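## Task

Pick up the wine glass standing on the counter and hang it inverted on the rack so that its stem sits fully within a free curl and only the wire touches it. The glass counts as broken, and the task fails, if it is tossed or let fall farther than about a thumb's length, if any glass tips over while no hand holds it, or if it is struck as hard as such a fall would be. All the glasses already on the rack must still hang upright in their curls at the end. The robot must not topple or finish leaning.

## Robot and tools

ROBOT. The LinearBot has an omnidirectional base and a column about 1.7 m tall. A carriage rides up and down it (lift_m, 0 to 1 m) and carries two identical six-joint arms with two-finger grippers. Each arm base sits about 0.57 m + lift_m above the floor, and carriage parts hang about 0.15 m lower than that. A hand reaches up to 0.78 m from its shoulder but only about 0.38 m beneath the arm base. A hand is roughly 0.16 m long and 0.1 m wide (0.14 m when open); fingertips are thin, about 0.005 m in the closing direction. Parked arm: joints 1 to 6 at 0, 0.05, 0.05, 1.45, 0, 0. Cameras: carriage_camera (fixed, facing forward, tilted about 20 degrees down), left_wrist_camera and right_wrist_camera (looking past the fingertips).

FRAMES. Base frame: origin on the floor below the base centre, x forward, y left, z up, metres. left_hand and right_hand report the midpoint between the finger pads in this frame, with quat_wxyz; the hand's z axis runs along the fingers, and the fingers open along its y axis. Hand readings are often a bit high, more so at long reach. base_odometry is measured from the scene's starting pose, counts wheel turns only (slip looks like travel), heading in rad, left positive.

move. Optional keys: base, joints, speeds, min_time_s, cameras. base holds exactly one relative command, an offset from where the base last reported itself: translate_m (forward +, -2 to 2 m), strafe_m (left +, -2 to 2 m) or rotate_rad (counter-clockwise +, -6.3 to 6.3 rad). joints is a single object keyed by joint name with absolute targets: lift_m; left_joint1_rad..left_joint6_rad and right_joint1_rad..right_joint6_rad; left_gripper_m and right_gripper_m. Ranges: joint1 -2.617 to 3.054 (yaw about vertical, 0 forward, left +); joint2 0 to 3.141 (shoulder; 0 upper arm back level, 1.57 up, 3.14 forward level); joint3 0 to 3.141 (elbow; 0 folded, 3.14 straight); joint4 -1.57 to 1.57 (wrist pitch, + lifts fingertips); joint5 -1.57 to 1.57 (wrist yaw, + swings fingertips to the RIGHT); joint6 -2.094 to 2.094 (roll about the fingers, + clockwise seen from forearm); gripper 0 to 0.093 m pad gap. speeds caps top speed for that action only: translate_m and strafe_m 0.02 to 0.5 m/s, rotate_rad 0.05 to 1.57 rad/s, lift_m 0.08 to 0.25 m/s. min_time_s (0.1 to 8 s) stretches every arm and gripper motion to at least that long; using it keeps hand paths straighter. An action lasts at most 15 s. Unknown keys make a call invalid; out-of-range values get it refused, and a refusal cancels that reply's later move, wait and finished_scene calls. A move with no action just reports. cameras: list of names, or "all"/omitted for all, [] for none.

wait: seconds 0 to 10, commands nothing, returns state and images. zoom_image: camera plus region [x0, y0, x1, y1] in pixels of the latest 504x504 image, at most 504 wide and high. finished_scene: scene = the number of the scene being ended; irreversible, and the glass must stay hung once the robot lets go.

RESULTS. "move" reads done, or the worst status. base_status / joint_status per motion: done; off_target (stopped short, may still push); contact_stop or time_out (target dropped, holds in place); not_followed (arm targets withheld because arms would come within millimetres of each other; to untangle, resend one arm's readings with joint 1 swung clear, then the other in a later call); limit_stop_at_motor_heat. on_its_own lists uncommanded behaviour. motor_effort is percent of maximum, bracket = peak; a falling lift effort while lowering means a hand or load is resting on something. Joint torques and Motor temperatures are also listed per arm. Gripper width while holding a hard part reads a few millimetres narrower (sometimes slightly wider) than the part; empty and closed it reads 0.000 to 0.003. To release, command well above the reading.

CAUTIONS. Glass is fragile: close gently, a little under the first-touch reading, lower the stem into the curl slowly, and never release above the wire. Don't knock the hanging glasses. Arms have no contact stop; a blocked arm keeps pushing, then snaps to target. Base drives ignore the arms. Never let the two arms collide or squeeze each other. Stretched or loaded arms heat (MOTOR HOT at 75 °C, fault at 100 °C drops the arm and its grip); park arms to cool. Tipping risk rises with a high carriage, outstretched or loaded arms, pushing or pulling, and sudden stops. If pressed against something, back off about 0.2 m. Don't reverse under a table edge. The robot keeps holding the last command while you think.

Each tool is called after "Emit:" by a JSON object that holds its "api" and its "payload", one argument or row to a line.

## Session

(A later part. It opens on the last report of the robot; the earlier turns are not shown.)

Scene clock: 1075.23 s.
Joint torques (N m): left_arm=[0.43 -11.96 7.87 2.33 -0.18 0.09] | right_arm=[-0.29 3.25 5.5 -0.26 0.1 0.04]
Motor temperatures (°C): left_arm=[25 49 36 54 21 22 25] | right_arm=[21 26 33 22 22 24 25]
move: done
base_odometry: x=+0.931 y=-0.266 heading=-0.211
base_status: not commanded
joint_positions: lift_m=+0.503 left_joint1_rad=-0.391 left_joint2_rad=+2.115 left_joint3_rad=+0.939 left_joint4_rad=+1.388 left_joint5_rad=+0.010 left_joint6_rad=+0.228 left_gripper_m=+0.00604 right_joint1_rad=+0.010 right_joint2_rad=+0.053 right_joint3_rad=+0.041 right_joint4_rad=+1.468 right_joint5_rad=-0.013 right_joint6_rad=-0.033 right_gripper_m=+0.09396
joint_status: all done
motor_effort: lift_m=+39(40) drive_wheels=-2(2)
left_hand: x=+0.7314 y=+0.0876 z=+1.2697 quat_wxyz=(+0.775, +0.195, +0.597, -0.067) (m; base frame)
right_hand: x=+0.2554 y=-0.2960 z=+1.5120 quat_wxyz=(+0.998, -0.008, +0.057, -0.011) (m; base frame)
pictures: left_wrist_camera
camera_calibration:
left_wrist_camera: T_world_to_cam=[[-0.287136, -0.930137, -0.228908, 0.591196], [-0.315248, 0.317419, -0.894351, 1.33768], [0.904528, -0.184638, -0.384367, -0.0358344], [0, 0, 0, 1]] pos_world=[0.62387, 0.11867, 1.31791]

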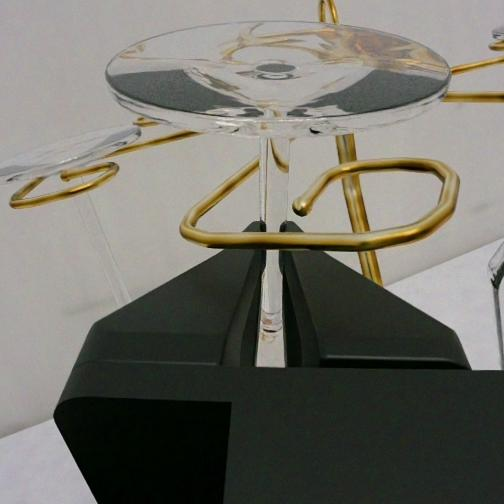

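Emit:
{"api": "move", "payload": {
  "joints": {"left_joint2_rad": 1.866, "left_joint3_rad": 0.866, "left_joint4_rad": 1.055, "left_joint6_rad": 0.0},
  "min_time_s": 3,
  "cameras": ["carriage_camera", "left_wrist_camera"]
}}

Emit:
{"api": "zoom_image", "payload": {
  "camera": "left_wrist_camera",
  "region": [100, 90, 450, 340]
}}

Emit:
{"api": "zoom_image", "payload": {
  "camera": "carriage_camera",
  "region": [150, 230, 290, 350]
}}

Scene clock: 1099.93 s.
Joint torques (N m): left_arm=[0.4 -15.34 4.96 2.46 -0.18 0.02] | right_arm=[-0.31 3.25 5.5 -0.26 0.1 0.04]
Motor temperatures (°C): left_arm=[25 50 36 55 21 22 25] | right_arm=[21 26 33 22 22 24 25]
move: done
base_odometry: x=+0.931 y=-0.266 heading=-0.211
base_status: not commanded
joint_positions: lift_m=+0.503 left_joint1_rad=-0.391 left_joint2_rad=+1.910 left_joint3_rad=+0.872 left_joint4_rad=+1.025 left_joint5_rad=+0.010 left_joint6_rad=+0.007 left_gripper_m=+0.00604 right_joint1_rad=+0.010 right_joint2_rad=+0.053 right_joint3_rad=+0.041 right_joint4_rad=+1.468 right_joint5_rad=-0.013 right_joint6_rad=-0.033 right_gripper_m=+0.09396
joint_status: all done
motor_effort: lift_m=+40(41) drive_wheels=-2(2)
left_hand: x=+0.7160 y=+0.0940 z=+1.2598 quat_wxyz=(+0.689, +0.144, +0.697, -0.138) (m; base frame)
right_hand: x=+0.2554 y=-0.2960 z=+1.5120 quat_wxyz=(+0.998, -0.008, +0.057, -0.011) (m; base frame)
pictures: carriage_camera, left_wrist_camera
camera_calibration:
carriage_camera: T_world_to_cam=[[-0.00776117, -0.999448, -0.0323013, 0.0492462], [-0.344612, 0.0329968, -0.938165, 1.45336], [0.938713, 0.00385015, -0.344678, 0.386184], [0, 0, 0, 1]] pos_world=[0.13871, -0.00022389, 1.49819]
left_wrist_camera: T_world_to_cam=[[-0.345463, -0.938091, -0.0253064, 0.376459], [-0.559226, 0.227448, -0.797204, 1.38277], [0.753606, -0.261253, -0.60318, 0.366311], [0, 0, 0, 1]] pos_world=[0.627278, 0.134346, 1.33282]

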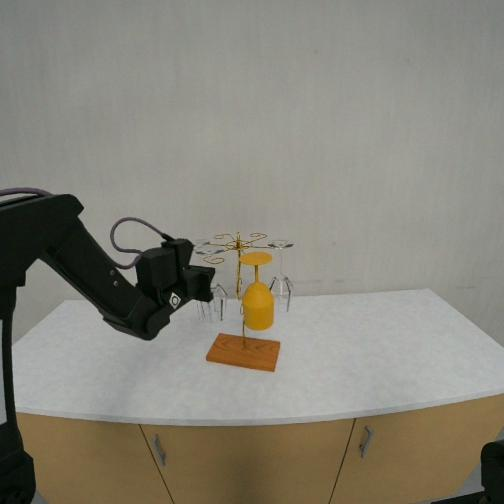

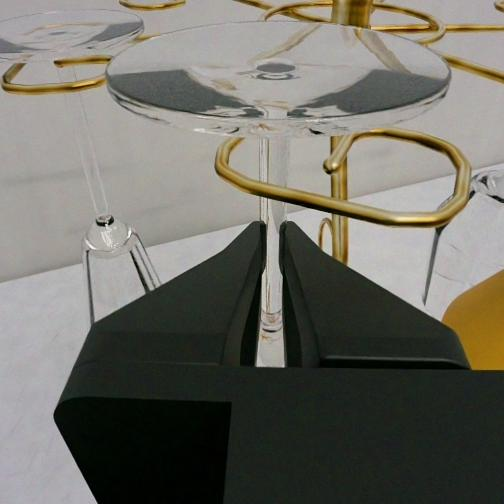

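Scaled by 1.440 from the camera's 504x504 image, which has a finer 720x720 frame.

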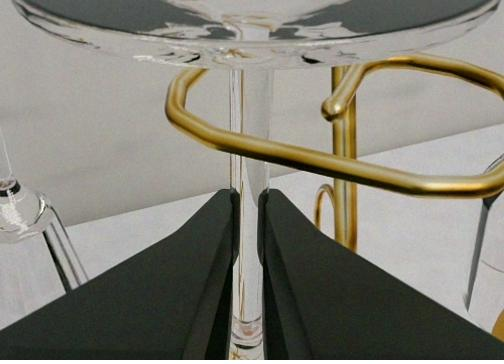

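Scaled by 3.600 from the camera's 504x504 image, which has a finer 720x720 frame.

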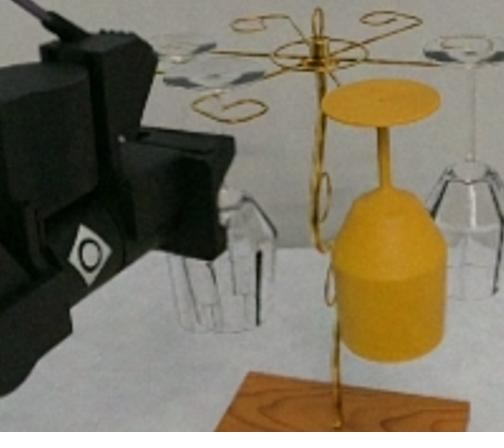

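Emit:
{"api": "move", "payload": {
  "joints": {"left_joint1_rad": -0.407, "left_joint4_rad": 1.08, "lift_m": 0.497},
  "min_time_s": 1.5,
  "speeds": {"lift_m": 0.08},
  "cameras": ["left_wrist_camera"]
}}

Emit:
{"api": "zoom_image", "payload": {
  "camera": "left_wrist_camera",
  "region": [100, 60, 450, 310]
}}

Scene clock: 1116.83 s.
Joint torques (N m): left_arm=[-0.42 -14.63 5.2 2.62 -0.19 0.02] | right_arm=[-0.29 3.25 5.5 -0.26 0.1 0.04]
Motor temperatures (°C): left_arm=[25 56 36 54 21 22 25] | right_arm=[21 26 33 22 22 24 25]
move: off_target
base_odometry: x=+0.931 y=-0.266 heading=-0.211
base_status: not commanded
joint_positions: lift_m=+0.497 left_joint1_rad=-0.402 left_joint2_rad=+1.904 left_joint3_rad=+0.871 left_joint4_rad=+1.034 left_joint5_rad=+0.010 left_joint6_rad=+0.007 left_gripper_m=+0.00604 right_joint1_rad=+0.010 right_joint2_rad=+0.053 right_joint3_rad=+0.041 right_joint4_rad=+1.468 right_joint5_rad=-0.013 right_joint6_rad=-0.033 right_gripper_m=+0.09396
joint_status: left_joint4_rad off_target (ended at +1.034, target +1.080); the others done
motor_effort: lift_m=+34(37) drive_wheels=-2(2)
left_hand: x=+0.7132 y=+0.0892 z=+1.2589 quat_wxyz=(+0.693, +0.147, +0.691, -0.142) (m; base frame)
right_hand: x=+0.2554 y=-0.2960 z=+1.5063 quat_wxyz=(+0.998, -0.008, +0.057, -0.011) (m; base frame)
pictures: left_wrist_camera
camera_calibration:
left_wrist_camera: T_world_to_cam=[[-0.354804, -0.934631, -0.0240544, 0.375727], [-0.547008, 0.228382, -0.805372, 1.38308], [0.758219, -0.272591, -0.592281, 0.3507], [0, 0, 0, 1]] pos_world=[0.623956, 0.130893, 1.33064]

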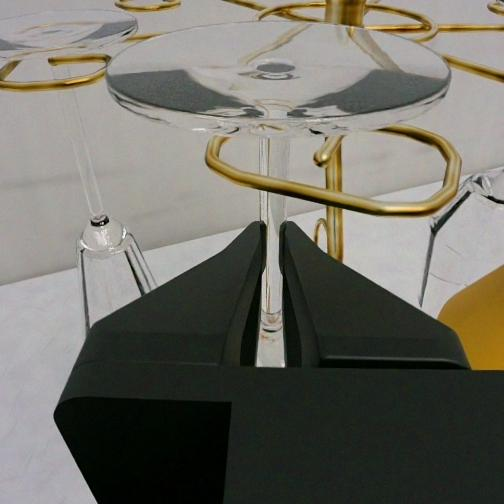

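Scaled by 1.440 from the camera's 504x504 image, which has a finer 720x720 frame.

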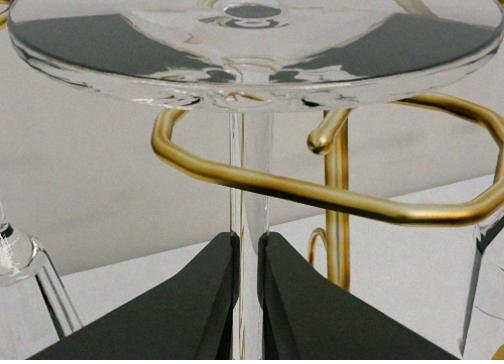

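Emit:
{"api": "move", "payload": {
  "joints": {"lift_m": 0.491},
  "speeds": {"lift_m": 0.08},
  "cameras": ["left_wrist_camera", "carriage_camera"]
}}

Emit:
{"api": "zoom_image", "payload": {
  "camera": "left_wrist_camera",
  "region": [100, 60, 450, 310]
}}

Emit:
{"api": "zoom_image", "payload": {
  "camera": "carriage_camera",
  "region": [150, 230, 290, 350]
}}

Scene clock: 1121.40 s.
Joint torques (N m): left_arm=[-0.54 -14.26 5.34 2.57 -0.19 0.03] | right_arm=[-0.31 3.25 5.56 -0.25 0.1 0.04]
Motor temperatures (°C): left_arm=[25 56 35 54 21 22 25] | right_arm=[21 26 33 22 22 24 25]
move: done
base_odometry: x=+0.931 y=-0.266 heading=-0.211
base_status: not commanded
joint_positions: lift_m=+0.491 left_joint1_rad=-0.402 left_joint2_rad=+1.901 left_joint3_rad=+0.869 left_joint4_rad=+1.037 left_joint5_rad=+0.010 left_joint6_rad=+0.006 left_gripper_m=+0.00604 right_joint1_rad=+0.010 right_joint2_rad=+0.053 right_joint3_rad=+0.041 right_joint4_rad=+1.468 right_joint5_rad=-0.013 right_joint6_rad=-0.033 right_gripper_m=+0.09396
joint_status: all done
motor_effort: lift_m=+34(35) drive_wheels=-1(2)
left_hand: x=+0.7127 y=+0.0894 z=+1.2544 quat_wxyz=(+0.694, +0.146, +0.690, -0.143) (m; base frame)
right_hand: x=+0.2554 y=-0.2960 z=+1.5003 quat_wxyz=(+0.998, -0.008, +0.057, -0.011) (m; base frame)
pictures: carriage_camera, left_wrist_camera
camera_calibration:
carriage_camera: T_world_to_cam=[[-0.00776117, -0.999448, -0.0323013, 0.0488683], [-0.344612, 0.0329968, -0.938165, 1.44238], [0.938713, 0.00385015, -0.344678, 0.382151], [0, 0, 0, 1]] pos_world=[0.13871, -0.00022389, 1.48649]
left_wrist_camera: T_world_to_cam=[[-0.354705, -0.934682, -0.0235254, 0.374941], [-0.544002, 0.226778, -0.807858, 1.38025], [0.760425, -0.273754, -0.588908, 0.342807], [0, 0, 0, 1]] pos_world=[0.623173, 0.131285, 1.32575]

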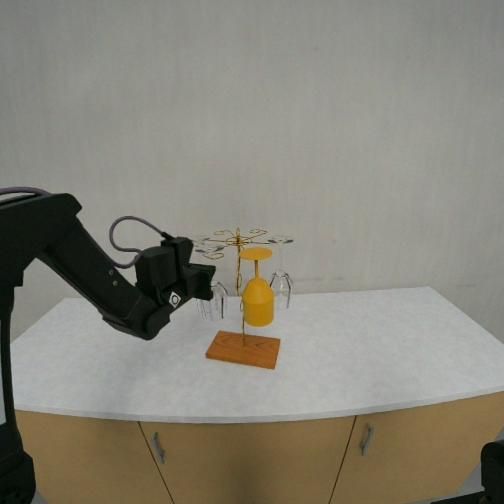

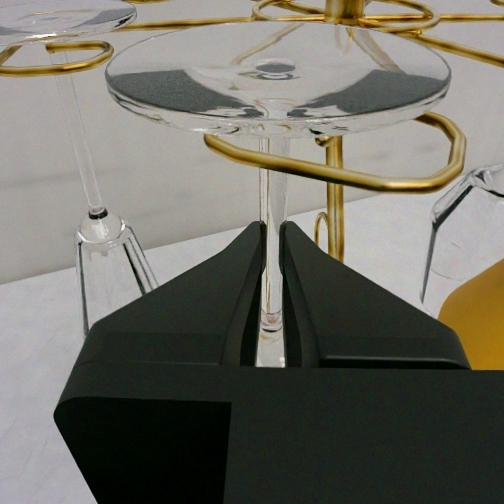

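Scaled by 1.440 from the camera's 504x504 image, which has a finer 720x720 frame.

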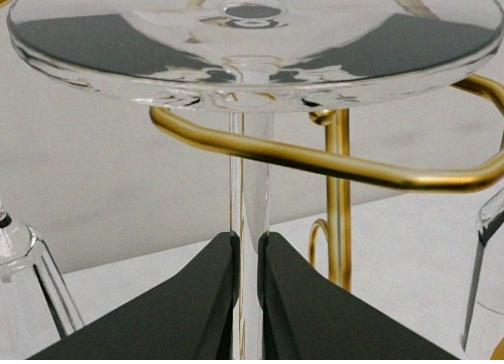

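Scaled by 3.600 from the camera's 504x504 image, which has a finer 720x720 frame.

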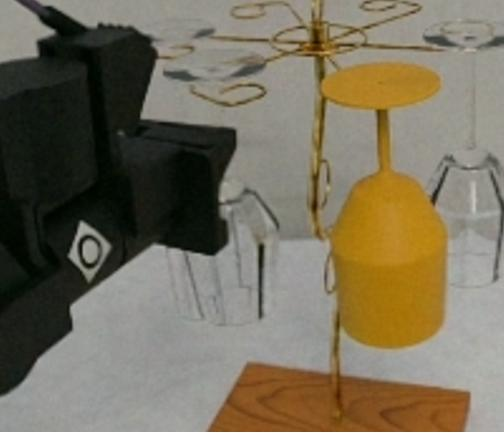

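Emit:
{"api": "move", "payload": {
  "joints": {"lift_m": 0.486},
  "speeds": {"lift_m": 0.08},
  "cameras": ["left_wrist_camera"]
}}

Emit:
{"api": "zoom_image", "payload": {
  "camera": "left_wrist_camera",
  "region": [100, 60, 450, 310]
}}

Scene clock: 1126.37 s.
Joint torques (N m): left_arm=[-0.51 -14.08 5.26 2.55 -0.18 0.03] | right_arm=[-0.31 3.28 5.55 -0.25 0.1 0.04]
Motor temperatures (°C): left_arm=[25 56 35 54 21 22 25] | right_arm=[21 26 33 22 22 24 25]
move: done
base_odometry: x=+0.931 y=-0.266 heading=-0.211
base_status: not commanded
joint_positions: lift_m=+0.486 left_joint1_rad=-0.402 left_joint2_rad=+1.899 left_joint3_rad=+0.869 left_joint4_rad=+1.039 left_joint5_rad=+0.010 left_joint6_rad=+0.006 left_gripper_m=+0.00604 right_joint1_rad=+0.010 right_joint2_rad=+0.053 right_joint3_rad=+0.041 right_joint4_rad=+1.468 right_joint5_rad=-0.013 right_joint6_rad=-0.033 right_gripper_m=+0.09396
joint_status: all done
motor_effort: lift_m=+36(36) drive_wheels=-1(2)
left_hand: x=+0.7126 y=+0.0895 z=+1.2509 quat_wxyz=(+0.696, +0.146, +0.688, -0.143) (m; base frame)
right_hand: x=+0.2554 y=-0.2960 z=+1.4953 quat_wxyz=(+0.998, -0.008, +0.057, -0.011) (m; base frame)
pictures: left_wrist_camera
camera_calibration:
left_wrist_camera: T_world_to_cam=[[-0.354667, -0.934701, -0.0233408, 0.374628], [-0.540888, 0.225472, -0.81031, 1.37833], [0.762661, -0.274766, -0.585536, 0.335142], [0, 0, 0, 1]] pos_world=[0.62279, 0.131477, 1.32185]

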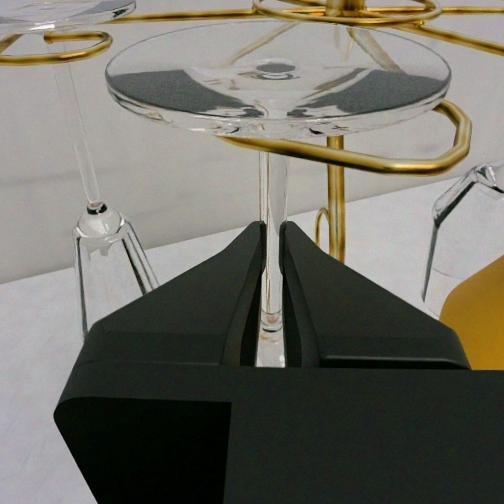

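Scaled by 1.440 from the camera's 504x504 image, which has a finer 720x720 frame.

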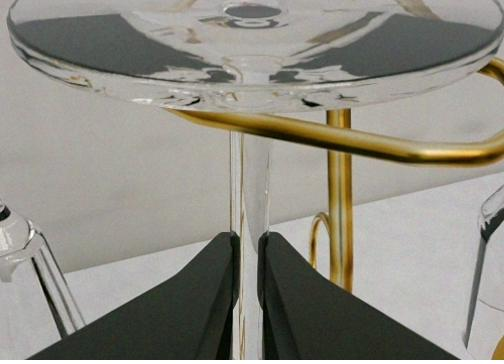

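Emit:
{"api": "move", "payload": {
  "joints": {"lift_m": 0.482},
  "speeds": {"lift_m": 0.08},
  "cameras": ["left_wrist_camera"]
}}

Emit:
{"api": "zoom_image", "payload": {
  "camera": "left_wrist_camera",
  "region": [100, 60, 450, 310]
}}

Scene clock: 1132.03 s.
Joint torques (N m): left_arm=[-0.5 -14.11 5.26 2.47 -0.2 0.02] | right_arm=[-0.31 3.25 5.49 -0.26 0.1 0.04]
Motor temperatures (°C): left_arm=[25 57 34 54 21 22 25] | right_arm=[21 26 33 22 22 24 25]
move: done
base_odometry: x=+0.931 y=-0.266 heading=-0.211
base_status: not commanded
joint_positions: lift_m=+0.482 left_joint1_rad=-0.402 left_joint2_rad=+1.898 left_joint3_rad=+0.869 left_joint4_rad=+1.047 left_joint5_rad=+0.010 left_joint6_rad=+0.005 left_gripper_m=+0.00604 right_joint1_rad=+0.010 right_joint2_rad=+0.053 right_joint3_rad=+0.041 right_joint4_rad=+1.468 right_joint5_rad=-0.013 right_joint6_rad=-0.033 right_gripper_m=+0.09396
joint_status: all done
motor_effort: lift_m=+34(36) drive_wheels=-2(2)
left_hand: x=+0.7125 y=+0.0895 z=+1.2494 quat_wxyz=(+0.699, +0.145, +0.685, -0.144) (m; base frame)
right_hand: x=+0.2554 y=-0.2960 z=+1.4913 quat_wxyz=(+0.998, -0.008, +0.057, -0.011) (m; base frame)
pictures: left_wrist_camera
camera_calibration:
left_wrist_camera: T_world_to_cam=[[-0.354434, -0.934817, -0.022216, 0.372983], [-0.534551, 0.222053, -0.815444, 1.37917], [0.767224, -0.277145, -0.57841, 0.322342], [0, 0, 0, 1]] pos_world=[0.622124, 0.131759, 1.31937]

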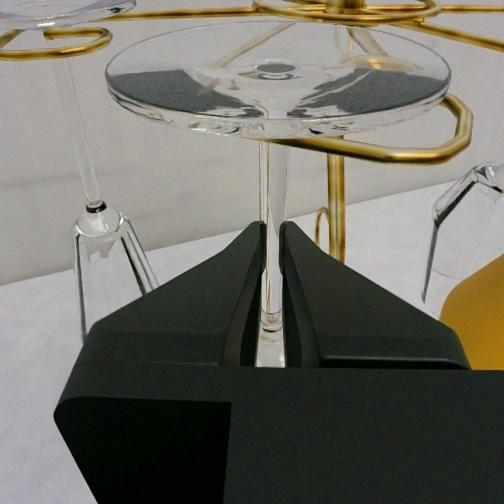

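Scaled by 1.440 from the camera's 504x504 image, which has a finer 720x720 frame.

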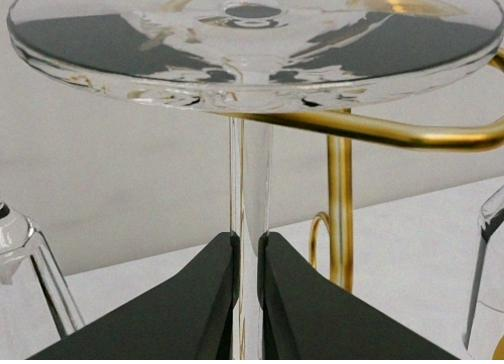

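Emit:
{"api": "move", "payload": {
  "joints": {"lift_m": 0.479},
  "speeds": {"lift_m": 0.08},
  "cameras": ["left_wrist_camera", "carriage_camera"]
}}

Emit:
{"api": "zoom_image", "payload": {
  "camera": "carriage_camera",
  "region": [150, 220, 290, 350]
}}

Emit:
{"api": "zoom_image", "payload": {
  "camera": "left_wrist_camera",
  "region": [100, 60, 450, 310]
}}

Scene clock: 1138.30 s.
Joint torques (N m): left_arm=[-0.55 -13.98 5.37 2.34 -0.19 0.06] | right_arm=[-0.31 3.25 5.48 -0.26 0.1 0.04]
Motor temperatures (°C): left_arm=[25 56 34 54 21 22 25] | right_arm=[21 26 33 22 22 24 25]
move: done
base_odometry: x=+0.931 y=-0.266 heading=-0.211
base_status: not commanded
joint_positions: lift_m=+0.479 left_joint1_rad=-0.402 left_joint2_rad=+1.898 left_joint3_rad=+0.869 left_joint4_rad=+1.056 left_joint5_rad=+0.010 left_joint6_rad=+0.005 left_gripper_m=+0.00604 right_joint1_rad=+0.010 right_joint2_rad=+0.053 right_joint3_rad=+0.041 right_joint4_rad=+1.468 right_joint5_rad=-0.013 right_joint6_rad=-0.033 right_gripper_m=+0.09396
joint_status: all done
motor_effort: lift_m=+32(35) drive_wheels=-2(2)
left_hand: x=+0.7124 y=+0.0896 z=+1.2489 quat_wxyz=(+0.702, +0.145, +0.682, -0.145) (m; base frame)
right_hand: x=+0.2554 y=-0.2960 z=+1.4883 quat_wxyz=(+0.998, -0.008, +0.057, -0.011) (m; base frame)
pictures: carriage_camera, left_wrist_camera
camera_calibration:
carriage_camera: T_world_to_cam=[[-0.00776117, -0.999448, -0.0323013, 0.0484807], [-0.344612, 0.0329968, -0.938165, 1.43112], [0.938713, 0.00385015, -0.344678, 0.378015], [0, 0, 0, 1]] pos_world=[0.13871, -0.00022389, 1.47449]
left_wrist_camera: T_world_to_cam=[[-0.354275, -0.934886, -0.0218359, 0.372393], [-0.527389, 0.219028, -0.820906, 1.38077], [0.772237, -0.279311, -0.570645, 0.309063], [0, 0, 0, 1]] pos_world=[0.621463, 0.132042, 1.31798]

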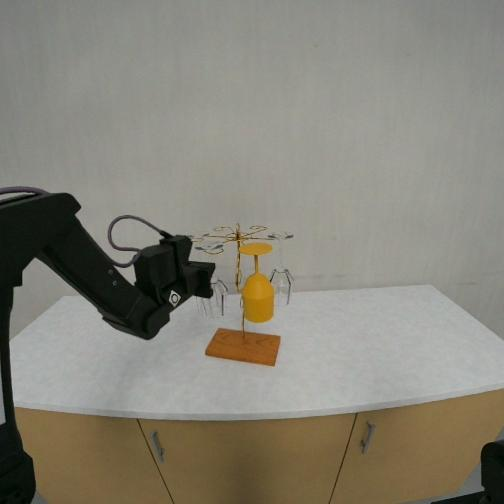

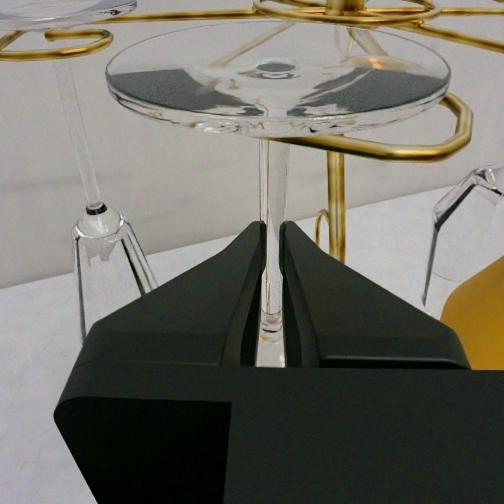

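Scaled by 3.600 from the camera's 504x504 image, which has a finer 720x720 frame.

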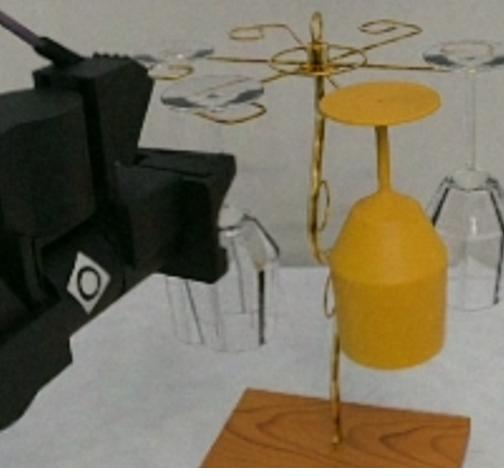

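Scaled by 1.440 from the camera's 504x504 image, which has a finer 720x720 frame.

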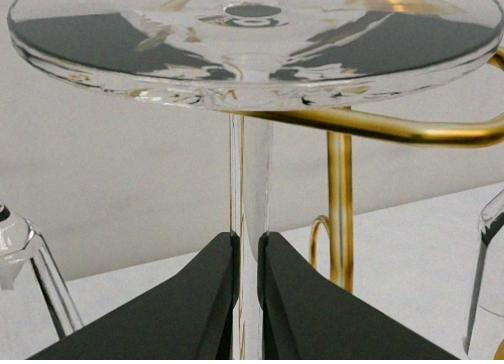

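Emit:
{"api": "move", "payload": {
  "joints": {"lift_m": 0.4815},
  "speeds": {"lift_m": 0.08},
  "cameras": []
}}

Emit:
{"api": "move", "payload": {
  "joints": {"left_gripper_m": 0.011},
  "min_time_s": 2.5,
  "cameras": ["left_wrist_camera", "carriage_camera"]
}}

Emit:
{"api": "zoom_image", "payload": {
  "camera": "carriage_camera",
  "region": [150, 220, 290, 350]
}}

Emit:
{"api": "zoom_image", "payload": {
  "camera": "left_wrist_camera",
  "region": [100, 60, 450, 310]
}}

Scene clock: 1149.47 s.
Joint torques (N m): left_arm=[-0.46 -13.94 5.45 2.44 -0.19 0.02] | right_arm=[-0.31 3.25 5.5 -0.26 0.1 0.04]
Motor temperatures (°C): left_arm=[25 55 34 54 21 22 25] | right_arm=[21 26 33 22 22 24 25]
move: done
base_odometry: x=+0.931 y=-0.266 heading=-0.211
base_status: not commanded
joint_positions: lift_m=+0.481 left_joint1_rad=-0.402 left_joint2_rad=+1.898 left_joint3_rad=+0.869 left_joint4_rad=+1.050 left_joint5_rad=+0.010 left_joint6_rad=+0.005 left_gripper_m=+0.00604 right_joint1_rad=+0.010 right_joint2_rad=+0.053 right_joint3_rad=+0.041 right_joint4_rad=+1.468 right_joint5_rad=-0.013 right_joint6_rad=-0.033 right_gripper_m=+0.09396
joint_status: all done
motor_effort: lift_m=+40(42) drive_wheels=-1(2)
left_hand: x=+0.7125 y=+0.0895 z=+1.2495 quat_wxyz=(+0.700, +0.145, +0.684, -0.144) (m; base frame)
right_hand: x=+0.2554 y=-0.2960 z=+1.4904 quat_wxyz=(+0.998, -0.008, +0.057, -0.011) (m; base frame)
pictures: none
No camera images: "cameras" was empty.

Scene clock: 1152.27 s.
Joint torques (N m): left_arm=[-0.54 -13.93 5.27 2.19 -0.17 0.05] | right_arm=[-0.31 3.25 5.5 -0.26 0.1 0.04]
Motor temperatures (°C): left_arm=[25 55 34 54 21 22 25] | right_arm=[21 26 33 22 22 24 25]
move: done
base_odometry: x=+0.931 y=-0.266 heading=-0.211
base_status: not commanded
joint_positions: lift_m=+0.481 left_joint1_rad=-0.402 left_joint2_rad=+1.896 left_joint3_rad=+0.869 left_joint4_rad=+1.071 left_joint5_rad=+0.010 left_joint6_rad=+0.005 left_gripper_m=+0.01096 right_joint1_rad=+0.010 right_joint2_rad=+0.053 right_joint3_rad=+0.041 right_joint4_rad=+1.468 right_joint5_rad=-0.013 right_joint6_rad=-0.033 right_gripper_m=+0.09396
joint_status: all done
motor_effort: lift_m=+41(41) drive_wheels=-1(2)
left_hand: x=+0.7122 y=+0.0896 z=+1.2552 quat_wxyz=(+0.707, +0.143, +0.677, -0.146) (m; base frame)
right_hand: x=+0.2554 y=-0.2960 z=+1.4904 quat_wxyz=(+0.998, -0.008, +0.057, -0.011) (m; base frame)
pictures: carriage_camera, left_wrist_camera
camera_calibration:
carriage_camera: T_world_to_cam=[[-0.00776117, -0.999448, -0.0323013, 0.0485517], [-0.344612, 0.0329968, -0.938165, 1.43319], [0.938713, 0.00385015, -0.344678, 0.378773], [0, 0, 0, 1]] pos_world=[0.13871, -0.00022389, 1.47669]
left_wrist_camera: T_world_to_cam=[[-0.353984, -0.935011, -0.0212189, 0.371648], [-0.515461, 0.213978, -0.829767, 1.38892], [0.780382, -0.282786, -0.557706, 0.291092], [0, 0, 0, 1]] pos_world=[0.620327, 0.132615, 1.32271]

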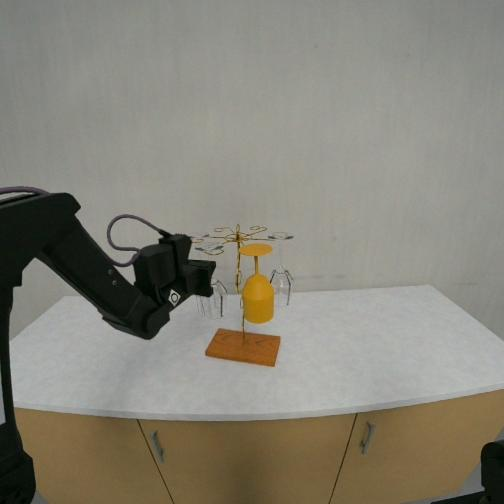

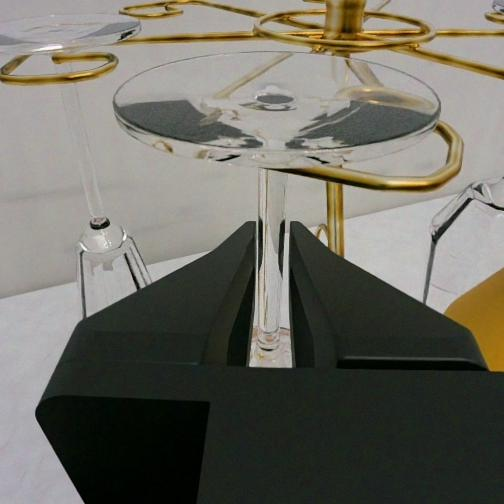

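Scaled by 3.600 from the camera's 504x504 image, which has a finer 720x720 frame.

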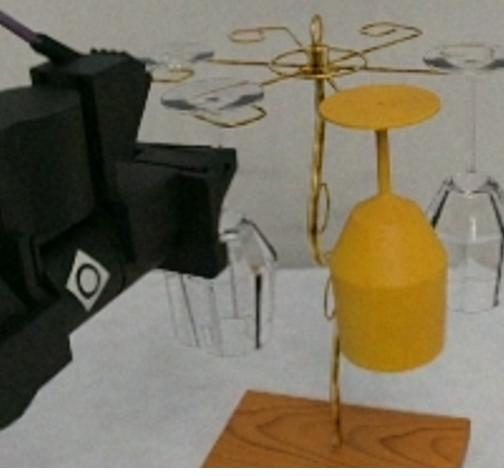

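Scaled by 1.440 from the camera's 504x504 image, which has a finer 720x720 frame.

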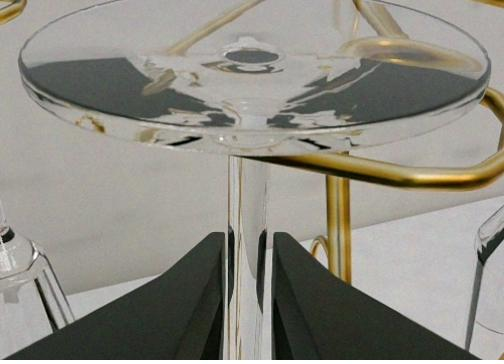

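Emit:
{"api": "move", "payload": {
  "joints": {"left_gripper_m": 0.035, "lift_m": 0.476},
  "min_time_s": 2,
  "speeds": {"lift_m": 0.08},
  "cameras": ["left_wrist_camera"]
}}

Scene clock: 1158.60 s.
Joint torques (N m): left_arm=[-0.59 -13.38 5.27 2.18 -0.18 0.02] | right_arm=[-0.31 3.23 5.5 -0.26 0.1 0.04]
Motor temperatures (°C): left_arm=[25 54 33 54 21 22 24] | right_arm=[21 26 33 22 22 24 25]
move: done
base_odometry: x=+0.931 y=-0.266 heading=-0.211
base_status: not commanded
joint_positions: lift_m=+0.476 left_joint1_rad=-0.402 left_joint2_rad=+1.892 left_joint3_rad=+0.869 left_joint4_rad=+1.074 left_joint5_rad=+0.010 left_joint6_rad=+0.005 left_gripper_m=+0.03493 right_joint1_rad=+0.010 right_joint2_rad=+0.053 right_joint3_rad=+0.041 right_joint4_rad=+1.468 right_joint5_rad=-0.013 right_joint6_rad=-0.033 right_gripper_m=+0.09396
joint_status: all done
motor_effort: lift_m=+34(36) drive_wheels=-2(2)
left_hand: x=+0.7118 y=+0.0898 z=+1.2531 quat_wxyz=(+0.710, +0.143, +0.674, -0.146) (m; base frame)
right_hand: x=+0.2554 y=-0.2960 z=+1.4853 quat_wxyz=(+0.998, -0.008, +0.057, -0.011) (m; base frame)
pictures: left_wrist_camera
camera_calibration:
left_wrist_camera: T_world_to_cam=[[-0.353867, -0.935062, -0.0208946, 0.371054], [-0.509636, 0.211504, -0.833989, 1.3883], [0.784251, -0.284473, -0.551385, 0.279726], [0, 0, 0, 1]] pos_world=[0.619458, 0.132902, 1.31982]

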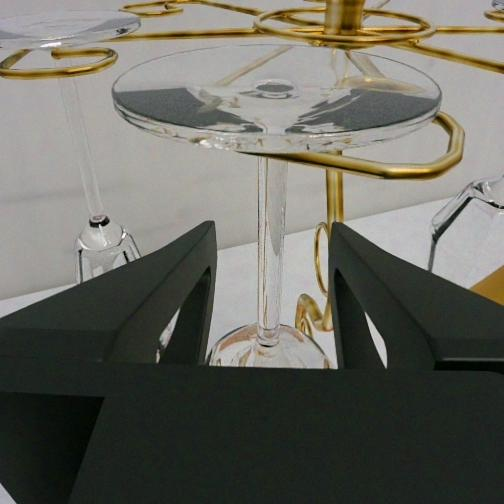

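Emit:
{"api": "move", "payload": {
  "joints": {"left_joint2_rad": 1.635, "left_joint3_rad": 0.57, "left_joint4_rad": 1.15},
  "min_time_s": 3,
  "cameras": ["left_wrist_camera", "carriage_camera"]
}}

Emit:
{"api": "zoom_image", "payload": {
  "camera": "carriage_camera",
  "region": [150, 210, 310, 370]
}}

Emit:
{"api": "zoom_image", "payload": {
  "camera": "left_wrist_camera",
  "region": [100, 0, 450, 250]
}}

Scene clock: 1168.70 s.
Joint torques (N m): left_arm=[-0.44 -10.61 4.29 2.2 -0.2 0.05] | right_arm=[-0.31 3.23 5.5 -0.26 0.1 0.05]
Motor temperatures (°C): left_arm=[25 54 33 54 21 22 24] | right_arm=[21 26 33 22 22 24 25]
move: done
base_odometry: x=+0.931 y=-0.266 heading=-0.211
base_status: not commanded
joint_positions: lift_m=+0.476 left_joint1_rad=-0.402 left_joint2_rad=+1.660 left_joint3_rad=+0.582 left_joint4_rad=+1.141 left_joint5_rad=+0.010 left_joint6_rad=+0.005 left_gripper_m=+0.03493 right_joint1_rad=+0.010 right_joint2_rad=+0.053 right_joint3_rad=+0.041 right_joint4_rad=+1.468 right_joint5_rad=-0.013 right_joint6_rad=-0.033 right_gripper_m=+0.09396
joint_status: all done
motor_effort: lift_m=+34(36) drive_wheels=-2(2)
left_hand: x=+0.6475 y=+0.1172 z=+1.2591 quat_wxyz=(+0.714, +0.142, +0.670, -0.147) (m; base frame)
right_hand: x=+0.2554 y=-0.2960 z=+1.4853 quat_wxyz=(+0.998, -0.008, +0.057, -0.011) (m; base frame)
pictures: carriage_camera, left_wrist_camera
camera_calibration:
carriage_camera: T_world_to_cam=[[-0.00776117, -0.999448, -0.0323013, 0.0483838], [-0.344612, 0.0329968, -0.938165, 1.42831], [0.938713, 0.00385015, -0.344678, 0.376981], [0, 0, 0, 1]] pos_world=[0.13871, -0.00022389, 1.47149]
left_wrist_camera: T_world_to_cam=[[-0.353589, -0.935179, -0.0203878, 0.373173], [-0.500227, 0.207462, -0.840674, 1.35747], [0.79041, -0.287054, -0.541158, 0.324751], [0, 0, 0, 1]] pos_world=[0.554307, 0.160581, 1.32454]

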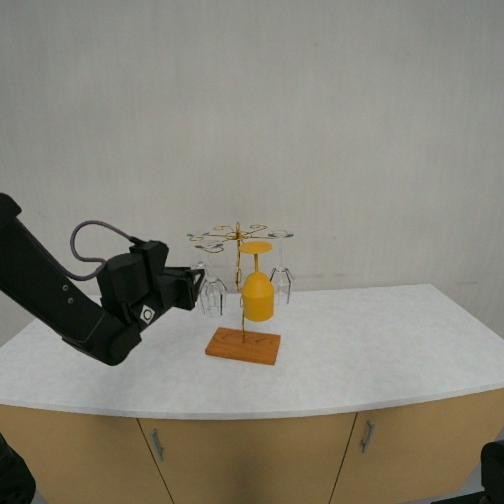

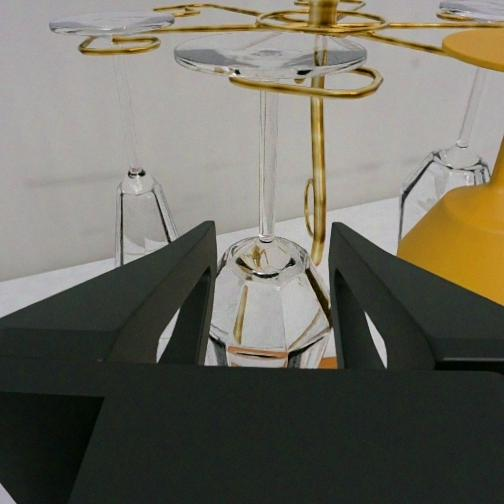

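Scaled by 3.150 from the camera's 504x504 image, which has a finer 720x720 frame.

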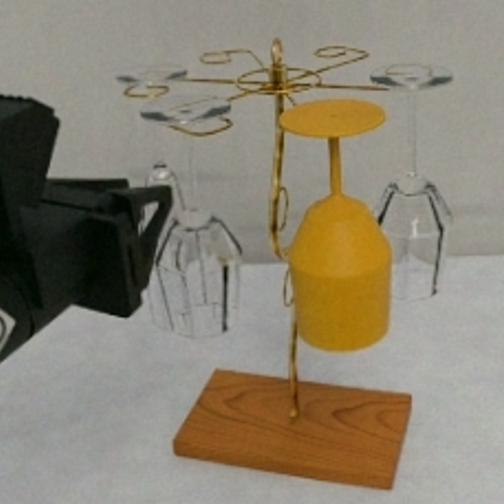

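Scaled by 1.440 from the camera's 504x504 image, which has a finer 720x720 frame.

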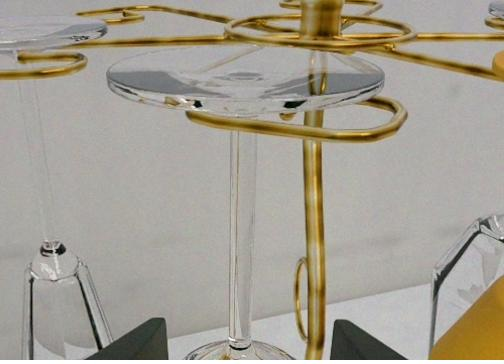

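Emit:
{"api": "zoom_image", "payload": {
  "camera": "carriage_camera",
  "region": [225, 225, 305, 330]
}}

Emit:
{"api": "zoom_image", "payload": {
  "camera": "carriage_camera",
  "region": [180, 225, 260, 330]
}}

Scaled by 4.800 from the camera's 504x504 image, which has a finer 720x720 frame.

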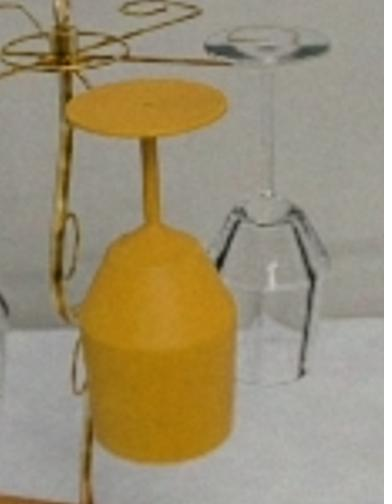

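Scaled by 4.800 from the camera's 504x504 image, which has a finer 720x720 frame.

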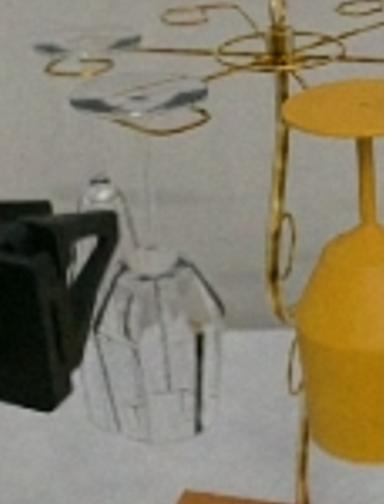

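Emit:
{"api": "move", "payload": {
  "joints": {"left_joint2_rad": 1.3, "left_joint3_rad": 0.26, "left_joint4_rad": 1.12},
  "min_time_s": 2.5,
  "cameras": ["left_wrist_camera", "carriage_camera"]
}}

Emit:
{"api": "zoom_image", "payload": {
  "camera": "carriage_camera",
  "region": [170, 210, 310, 350]
}}

Emit:
{"api": "zoom_image", "payload": {
  "camera": "left_wrist_camera",
  "region": [120, 0, 420, 200]
}}

Scene clock: 1180.63 s.
Joint torques (N m): left_arm=[-0.57 -6.05 4.38 2.03 -0.22 0.02] | right_arm=[-0.31 3.25 5.5 -0.26 0.1 0.04]
Motor temperatures (°C): left_arm=[25 52 33 53 21 22 24] | right_arm=[21 26 33 22 22 24 25]
move: done
base_odometry: x=+0.931 y=-0.266 heading=-0.211
base_status: not commanded
joint_positions: lift_m=+0.476 left_joint1_rad=-0.402 left_joint2_rad=+1.316 left_joint3_rad=+0.272 left_joint4_rad=+1.126 left_joint5_rad=+0.010 left_joint6_rad=+0.005 left_gripper_m=+0.03493 right_joint1_rad=+0.010 right_joint2_rad=+0.053 right_joint3_rad=+0.041 right_joint4_rad=+1.468 right_joint5_rad=-0.013 right_joint6_rad=-0.033 right_gripper_m=+0.09396
joint_status: all done
motor_effort: lift_m=+34(36) drive_wheels=-1(2)
left_hand: x=+0.5700 y=+0.1501 z=+1.2623 quat_wxyz=(+0.721, +0.141, +0.663, -0.148) (m; base frame)
right_hand: x=+0.2554 y=-0.2960 z=+1.4853 quat_wxyz=(+0.998, -0.008, +0.057, -0.011) (m; base frame)
pictures: carriage_camera, left_wrist_camera
camera_calibration:
carriage_camera: T_world_to_cam=[[-0.00776117, -0.999448, -0.0323013, 0.0483838], [-0.344612, 0.0329968, -0.938165, 1.42831], [0.938713, 0.00385015, -0.344678, 0.376981], [0, 0, 0, 1]] pos_world=[0.13871, -0.00022389, 1.47149]
left_wrist_camera: T_world_to_cam=[[-0.353253, -0.935322, -0.019602, 0.375522], [-0.485141, 0.201063, -0.851007, 1.32], [0.799907, -0.291111, -0.524789, 0.371739], [0, 0, 0, 1]] pos_world=[0.475684, 0.194048, 1.32578]

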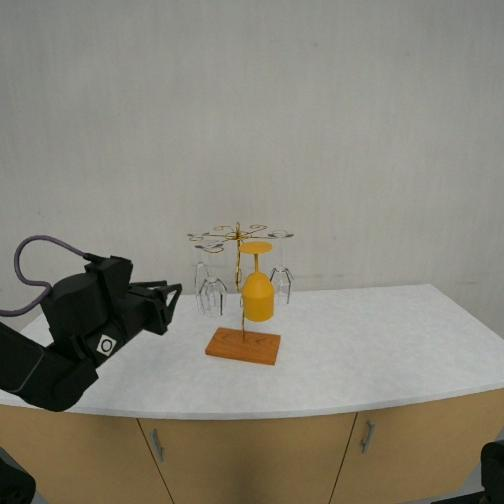

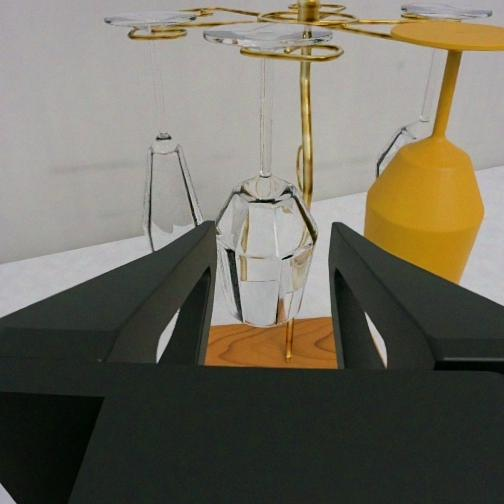

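Scaled by 3.600 from the camera's 504x504 image, which has a finer 720x720 frame.

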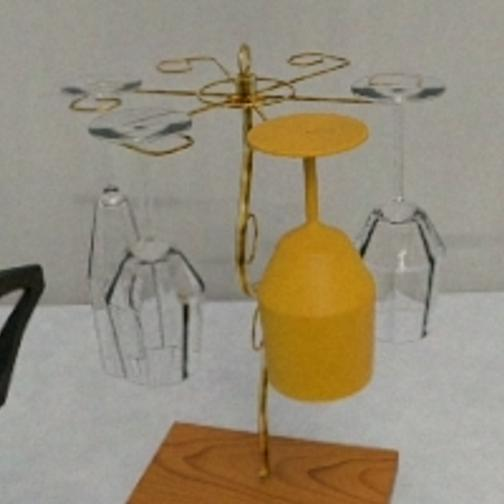

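Scaled by 1.680 from the camera's 504x504 image, which has a finer 720x720 frame.

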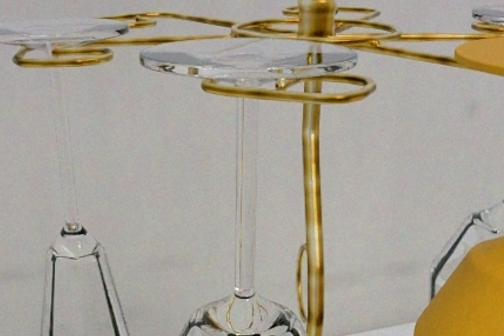

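Emit:
{"api": "finished_scene", "payload": {
  "scene": 1
}}

The scene is finished: the task was done.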